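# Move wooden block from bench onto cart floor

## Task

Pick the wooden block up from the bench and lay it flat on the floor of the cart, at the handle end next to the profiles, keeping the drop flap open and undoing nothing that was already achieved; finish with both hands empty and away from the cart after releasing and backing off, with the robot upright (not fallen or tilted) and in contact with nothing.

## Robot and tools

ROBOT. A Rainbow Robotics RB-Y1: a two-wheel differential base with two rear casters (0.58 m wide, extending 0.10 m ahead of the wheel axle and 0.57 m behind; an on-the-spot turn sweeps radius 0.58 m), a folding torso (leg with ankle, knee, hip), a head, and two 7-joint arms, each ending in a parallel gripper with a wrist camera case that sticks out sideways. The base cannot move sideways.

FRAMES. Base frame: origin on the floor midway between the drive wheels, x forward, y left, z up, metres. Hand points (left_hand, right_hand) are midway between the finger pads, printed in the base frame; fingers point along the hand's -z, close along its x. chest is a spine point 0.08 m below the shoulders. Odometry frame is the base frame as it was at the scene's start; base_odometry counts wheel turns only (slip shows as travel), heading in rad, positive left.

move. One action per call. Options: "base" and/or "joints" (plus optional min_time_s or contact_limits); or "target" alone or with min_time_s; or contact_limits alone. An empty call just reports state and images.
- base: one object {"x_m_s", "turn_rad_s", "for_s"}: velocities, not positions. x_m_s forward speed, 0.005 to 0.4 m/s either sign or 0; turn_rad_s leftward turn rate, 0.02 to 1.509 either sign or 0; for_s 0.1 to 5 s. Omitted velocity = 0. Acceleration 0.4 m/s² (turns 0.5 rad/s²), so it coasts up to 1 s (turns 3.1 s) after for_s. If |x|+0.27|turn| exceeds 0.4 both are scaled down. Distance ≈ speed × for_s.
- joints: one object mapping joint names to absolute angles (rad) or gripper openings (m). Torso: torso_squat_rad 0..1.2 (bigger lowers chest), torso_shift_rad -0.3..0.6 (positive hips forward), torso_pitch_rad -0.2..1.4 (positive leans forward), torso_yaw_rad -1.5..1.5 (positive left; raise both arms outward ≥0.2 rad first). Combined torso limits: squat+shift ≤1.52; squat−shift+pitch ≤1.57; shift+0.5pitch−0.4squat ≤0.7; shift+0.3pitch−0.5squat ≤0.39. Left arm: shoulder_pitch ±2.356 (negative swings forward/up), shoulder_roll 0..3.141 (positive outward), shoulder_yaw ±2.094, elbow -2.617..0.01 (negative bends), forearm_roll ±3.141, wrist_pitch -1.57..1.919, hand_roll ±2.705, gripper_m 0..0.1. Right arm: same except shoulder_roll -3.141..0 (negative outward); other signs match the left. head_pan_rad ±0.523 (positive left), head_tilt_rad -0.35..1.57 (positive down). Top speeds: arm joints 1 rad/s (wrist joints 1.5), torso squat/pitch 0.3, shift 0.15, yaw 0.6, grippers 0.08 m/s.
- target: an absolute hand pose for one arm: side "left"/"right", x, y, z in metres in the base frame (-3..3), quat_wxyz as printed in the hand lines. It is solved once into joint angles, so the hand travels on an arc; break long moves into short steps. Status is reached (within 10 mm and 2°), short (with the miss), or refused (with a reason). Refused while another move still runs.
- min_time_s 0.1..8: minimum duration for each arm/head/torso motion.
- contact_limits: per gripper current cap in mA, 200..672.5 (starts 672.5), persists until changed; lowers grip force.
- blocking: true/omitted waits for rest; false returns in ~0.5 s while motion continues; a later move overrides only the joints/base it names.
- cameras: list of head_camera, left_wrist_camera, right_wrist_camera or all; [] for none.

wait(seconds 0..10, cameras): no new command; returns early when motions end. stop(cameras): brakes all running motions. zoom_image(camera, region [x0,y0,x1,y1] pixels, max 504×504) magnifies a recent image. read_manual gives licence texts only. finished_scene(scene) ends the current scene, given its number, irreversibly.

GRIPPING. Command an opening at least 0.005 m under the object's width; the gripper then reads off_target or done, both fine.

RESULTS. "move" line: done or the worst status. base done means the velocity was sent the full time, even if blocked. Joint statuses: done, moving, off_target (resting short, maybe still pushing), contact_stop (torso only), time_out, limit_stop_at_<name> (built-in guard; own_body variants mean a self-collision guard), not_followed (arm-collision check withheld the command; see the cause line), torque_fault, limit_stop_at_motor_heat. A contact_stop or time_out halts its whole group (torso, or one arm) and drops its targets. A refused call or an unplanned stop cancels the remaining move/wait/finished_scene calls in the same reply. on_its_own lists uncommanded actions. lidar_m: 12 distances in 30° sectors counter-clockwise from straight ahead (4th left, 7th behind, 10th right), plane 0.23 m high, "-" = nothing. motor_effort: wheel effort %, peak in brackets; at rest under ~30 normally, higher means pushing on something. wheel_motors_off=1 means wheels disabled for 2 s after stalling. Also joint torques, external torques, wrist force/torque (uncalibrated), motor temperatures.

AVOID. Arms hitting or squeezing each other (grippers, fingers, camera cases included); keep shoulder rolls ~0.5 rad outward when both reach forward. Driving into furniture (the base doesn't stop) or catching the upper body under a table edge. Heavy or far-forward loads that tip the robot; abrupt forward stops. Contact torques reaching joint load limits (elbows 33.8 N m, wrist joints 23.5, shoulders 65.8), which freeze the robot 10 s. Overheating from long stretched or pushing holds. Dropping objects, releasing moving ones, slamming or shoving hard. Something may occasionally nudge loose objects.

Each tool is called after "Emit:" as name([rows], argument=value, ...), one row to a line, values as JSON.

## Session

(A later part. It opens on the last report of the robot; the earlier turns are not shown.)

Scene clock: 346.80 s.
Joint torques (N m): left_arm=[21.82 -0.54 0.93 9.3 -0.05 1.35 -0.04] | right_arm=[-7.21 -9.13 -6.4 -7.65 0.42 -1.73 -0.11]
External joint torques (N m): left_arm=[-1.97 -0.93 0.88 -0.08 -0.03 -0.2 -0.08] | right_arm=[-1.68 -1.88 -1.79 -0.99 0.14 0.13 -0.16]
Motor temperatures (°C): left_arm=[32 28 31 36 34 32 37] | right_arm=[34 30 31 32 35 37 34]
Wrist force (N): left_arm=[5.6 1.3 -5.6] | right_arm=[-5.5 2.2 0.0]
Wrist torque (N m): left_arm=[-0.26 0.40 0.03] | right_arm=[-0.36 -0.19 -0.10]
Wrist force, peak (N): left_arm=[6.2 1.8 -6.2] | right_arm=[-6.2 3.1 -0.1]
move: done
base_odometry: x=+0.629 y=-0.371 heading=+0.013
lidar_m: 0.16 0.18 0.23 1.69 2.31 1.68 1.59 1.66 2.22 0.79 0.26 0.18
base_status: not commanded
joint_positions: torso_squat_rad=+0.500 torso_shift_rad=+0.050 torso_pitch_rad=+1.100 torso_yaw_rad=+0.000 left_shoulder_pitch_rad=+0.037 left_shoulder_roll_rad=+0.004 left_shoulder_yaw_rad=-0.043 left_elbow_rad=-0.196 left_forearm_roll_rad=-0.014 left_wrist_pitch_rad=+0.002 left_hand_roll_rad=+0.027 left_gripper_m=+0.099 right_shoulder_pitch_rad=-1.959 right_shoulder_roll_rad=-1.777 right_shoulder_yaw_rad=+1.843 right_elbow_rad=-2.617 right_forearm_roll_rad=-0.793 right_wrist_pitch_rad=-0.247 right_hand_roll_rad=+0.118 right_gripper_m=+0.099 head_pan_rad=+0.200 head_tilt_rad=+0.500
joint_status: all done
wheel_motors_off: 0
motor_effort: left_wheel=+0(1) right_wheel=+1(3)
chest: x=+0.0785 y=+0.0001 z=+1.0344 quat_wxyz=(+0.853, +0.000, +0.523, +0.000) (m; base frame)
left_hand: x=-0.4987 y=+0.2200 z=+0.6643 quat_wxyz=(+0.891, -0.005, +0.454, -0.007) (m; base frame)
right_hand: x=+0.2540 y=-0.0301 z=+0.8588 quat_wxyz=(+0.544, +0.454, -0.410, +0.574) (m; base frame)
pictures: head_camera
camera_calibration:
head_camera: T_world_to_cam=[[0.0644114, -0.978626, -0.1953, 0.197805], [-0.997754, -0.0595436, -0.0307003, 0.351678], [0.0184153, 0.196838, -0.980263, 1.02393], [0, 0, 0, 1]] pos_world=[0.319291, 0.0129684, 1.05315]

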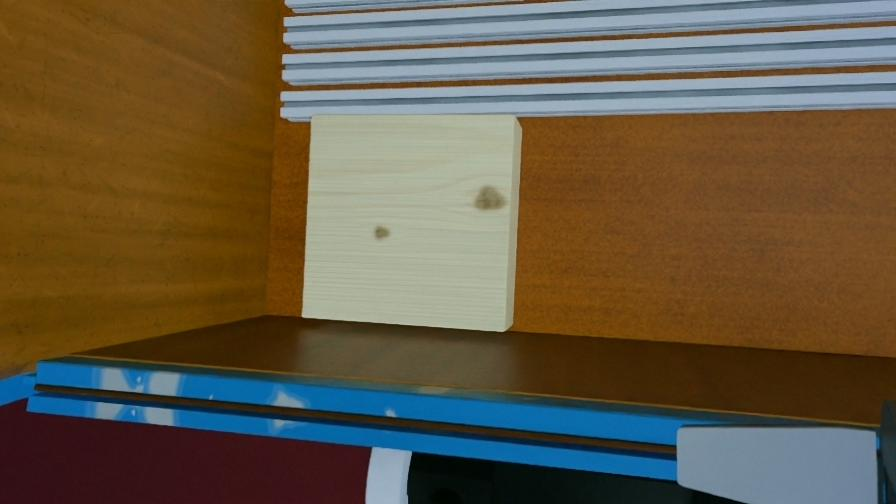

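Flat and well placed. Back away, then stow the torso and arm.

Emit:
move(base={"x_m_s":-0.15,"for_s":4}, cameras=["head_camera"])

Emit:
move(joints={"torso_squat_rad":0.4,"torso_shift_rad":0.0,"torso_pitch_rad":0.2,"head_tilt_rad":0.6,"head_pan_rad":0}, min_time_s=4, cameras=["head_camera"])

Scene clock: 352.60 s.
Joint torques (N m): left_arm=[21.76 -0.54 0.85 9.25 -0.15 1.44 -0.02] | right_arm=[-7.04 -8.69 -5.93 -7.32 0.33 -1.91 -0.14]
External joint torques (N m): left_arm=[-2.02 -0.93 0.79 -0.13 -0.13 -0.11 -0.07] | right_arm=[-1.5 -1.44 -1.31 -0.66 0.05 -0.05 -0.19]
Motor temperatures (°C): left_arm=[32 28 31 36 34 32 37] | right_arm=[34 30 31 32 35 37 34]
Wrist force (N): left_arm=[6.3 0.2 -6.0] | right_arm=[-5.9 2.3 0.5]
Wrist torque (N m): left_arm=[-0.16 0.51 0.04] | right_arm=[-0.37 -0.23 -0.11]
Wrist force, peak (N): left_arm=[6.6 1.3 -6.2] | right_arm=[-6.2 3.0 0.2]
move: done
base_odometry: x=+0.029 y=-0.379 heading=+0.014
lidar_m: 0.77 0.80 1.33 4.22 1.45 1.04 0.98 1.04 1.40 3.61 2.28 0.82
base_status: done (sent for 4 of 4 s)
joint_positions: torso_squat_rad=+0.500 torso_shift_rad=+0.050 torso_pitch_rad=+1.100 torso_yaw_rad=+0.000 left_shoulder_pitch_rad=+0.037 left_shoulder_roll_rad=+0.004 left_shoulder_yaw_rad=-0.043 left_elbow_rad=-0.196 left_forearm_roll_rad=-0.014 left_wrist_pitch_rad=+0.002 left_hand_roll_rad=+0.027 left_gripper_m=+0.099 right_shoulder_pitch_rad=-1.960 right_shoulder_roll_rad=-1.777 right_shoulder_yaw_rad=+1.843 right_elbow_rad=-2.617 right_forearm_roll_rad=-0.793 right_wrist_pitch_rad=-0.247 right_hand_roll_rad=+0.118 right_gripper_m=+0.099 head_pan_rad=+0.200 head_tilt_rad=+0.500
joint_status: not commanded
wheel_motors_off: 0
motor_effort: left_wheel=+11(28) right_wheel=-12(25)
chest: x=+0.0784 y=+0.0001 z=+1.0344 quat_wxyz=(+0.853, +0.000, +0.523, +0.000) (m; base frame)
left_hand: x=-0.4987 y=+0.2200 z=+0.6643 quat_wxyz=(+0.891, -0.005, +0.453, -0.007) (m; base frame)
right_hand: x=+0.2540 y=-0.0301 z=+0.8589 quat_wxyz=(+0.544, +0.454, -0.411, +0.574) (m; base frame)
pictures: head_camera
camera_calibration:
head_camera: T_world_to_cam=[[0.0644327, -0.978606, -0.195395, 0.197898], [-0.997752, -0.0595614, -0.0307106, 0.351688], [0.0184156, 0.196935, -0.980244, 1.02391], [0, 0, 0, 1]] pos_world=[0.319291, 0.0129682, 1.05315]

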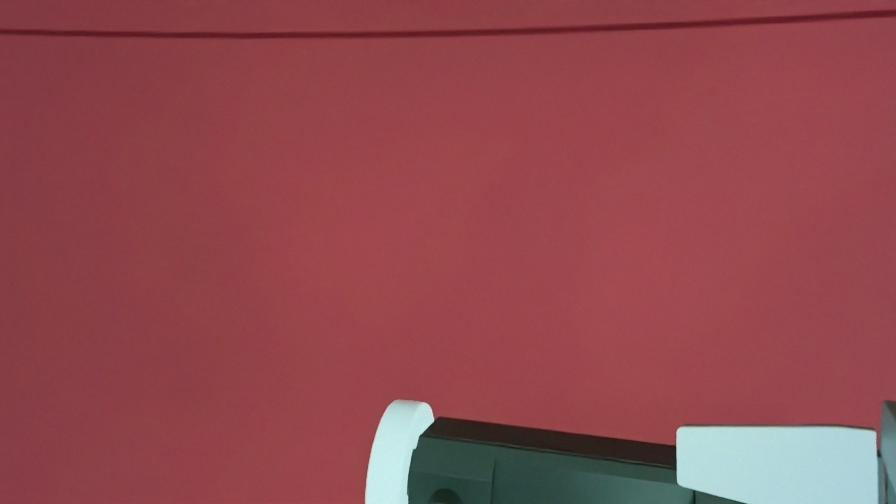

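Scene clock: 356.90 s.
Joint torques (N m): left_arm=[3.51 -0.55 0.83 1.49 -0.09 -0.25 -0.07] | right_arm=[-9.28 -2.33 -7.82 0.87 -0.1 -1.25 -0.04]
External joint torques (N m): left_arm=[-0.58 -0.77 0.81 -0.11 -0.09 -0.23 -0.07] | right_arm=[-0.83 -0.83 -0.68 -0.14 0.11 0.08 -0.07]
Motor temperatures (°C): left_arm=[32 28 31 36 34 32 37] | right_arm=[34 30 32 31 35 37 34]
Wrist force (N): left_arm=[1.2 1.3 -8.1] | right_arm=[-3.1 7.2 -0.4]
Wrist torque (N m): left_arm=[-0.31 0.19 0.10] | right_arm=[-0.60 -0.06 -0.11]
Wrist force, peak (N): left_arm=[3.6 1.7 -8.1] | right_arm=[-3.5 7.5 0.4]
move: done
base_odometry: x=+0.029 y=-0.379 heading=+0.014
lidar_m: 0.77 0.80 1.34 4.21 1.44 1.03 0.98 1.04 1.40 3.61 2.28 0.81
base_status: not commanded
joint_positions: torso_squat_rad=+0.400 torso_shift_rad=+0.000 torso_pitch_rad=+0.200 torso_yaw_rad=+0.000 left_shoulder_pitch_rad=+0.037 left_shoulder_roll_rad=+0.004 left_shoulder_yaw_rad=-0.043 left_elbow_rad=-0.196 left_forearm_roll_rad=-0.014 left_wrist_pitch_rad=+0.002 left_hand_roll_rad=+0.027 left_gripper_m=+0.099 right_shoulder_pitch_rad=-1.960 right_shoulder_roll_rad=-1.777 right_shoulder_yaw_rad=+1.843 right_elbow_rad=-2.617 right_forearm_roll_rad=-0.793 right_wrist_pitch_rad=-0.247 right_hand_roll_rad=+0.118 right_gripper_m=+0.099 head_pan_rad=+0.000 head_tilt_rad=+0.600
joint_status: all done
wheel_motors_off: 0
motor_effort: left_wheel=+14(14) right_wheel=-12(14)
chest: x=-0.1666 y=+0.0001 z=+1.2285 quat_wxyz=(+0.995, +0.000, +0.100, +0.000) (m; base frame)
left_hand: x=-0.2353 y=+0.2200 z=+0.5463 quat_wxyz=(+1.000, -0.001, +0.021, -0.009) (m; base frame)
right_hand: x=+0.0801 y=-0.0300 z=+1.2570 quat_wxyz=(+0.311, +0.159, -0.606, +0.714) (m; base frame)
pictures: head_camera
camera_calibration:
head_camera: T_world_to_cam=[[-0.00443362, -0.999504, -0.0311737, 0.0429177], [-0.676342, 0.0259594, -0.73613, 1.02588], [0.736575, 0.0178204, -0.676121, 0.98294], [0, 0, 0, 1]] pos_world=[-0.0299735, -0.00125113, 1.42111]

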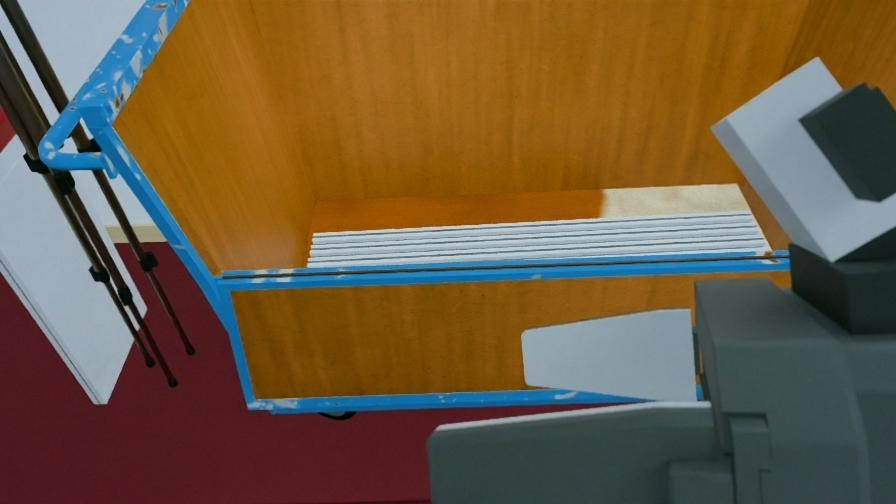

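Emit:
finished_scene(scene=2)

The scene is finished: the task was done.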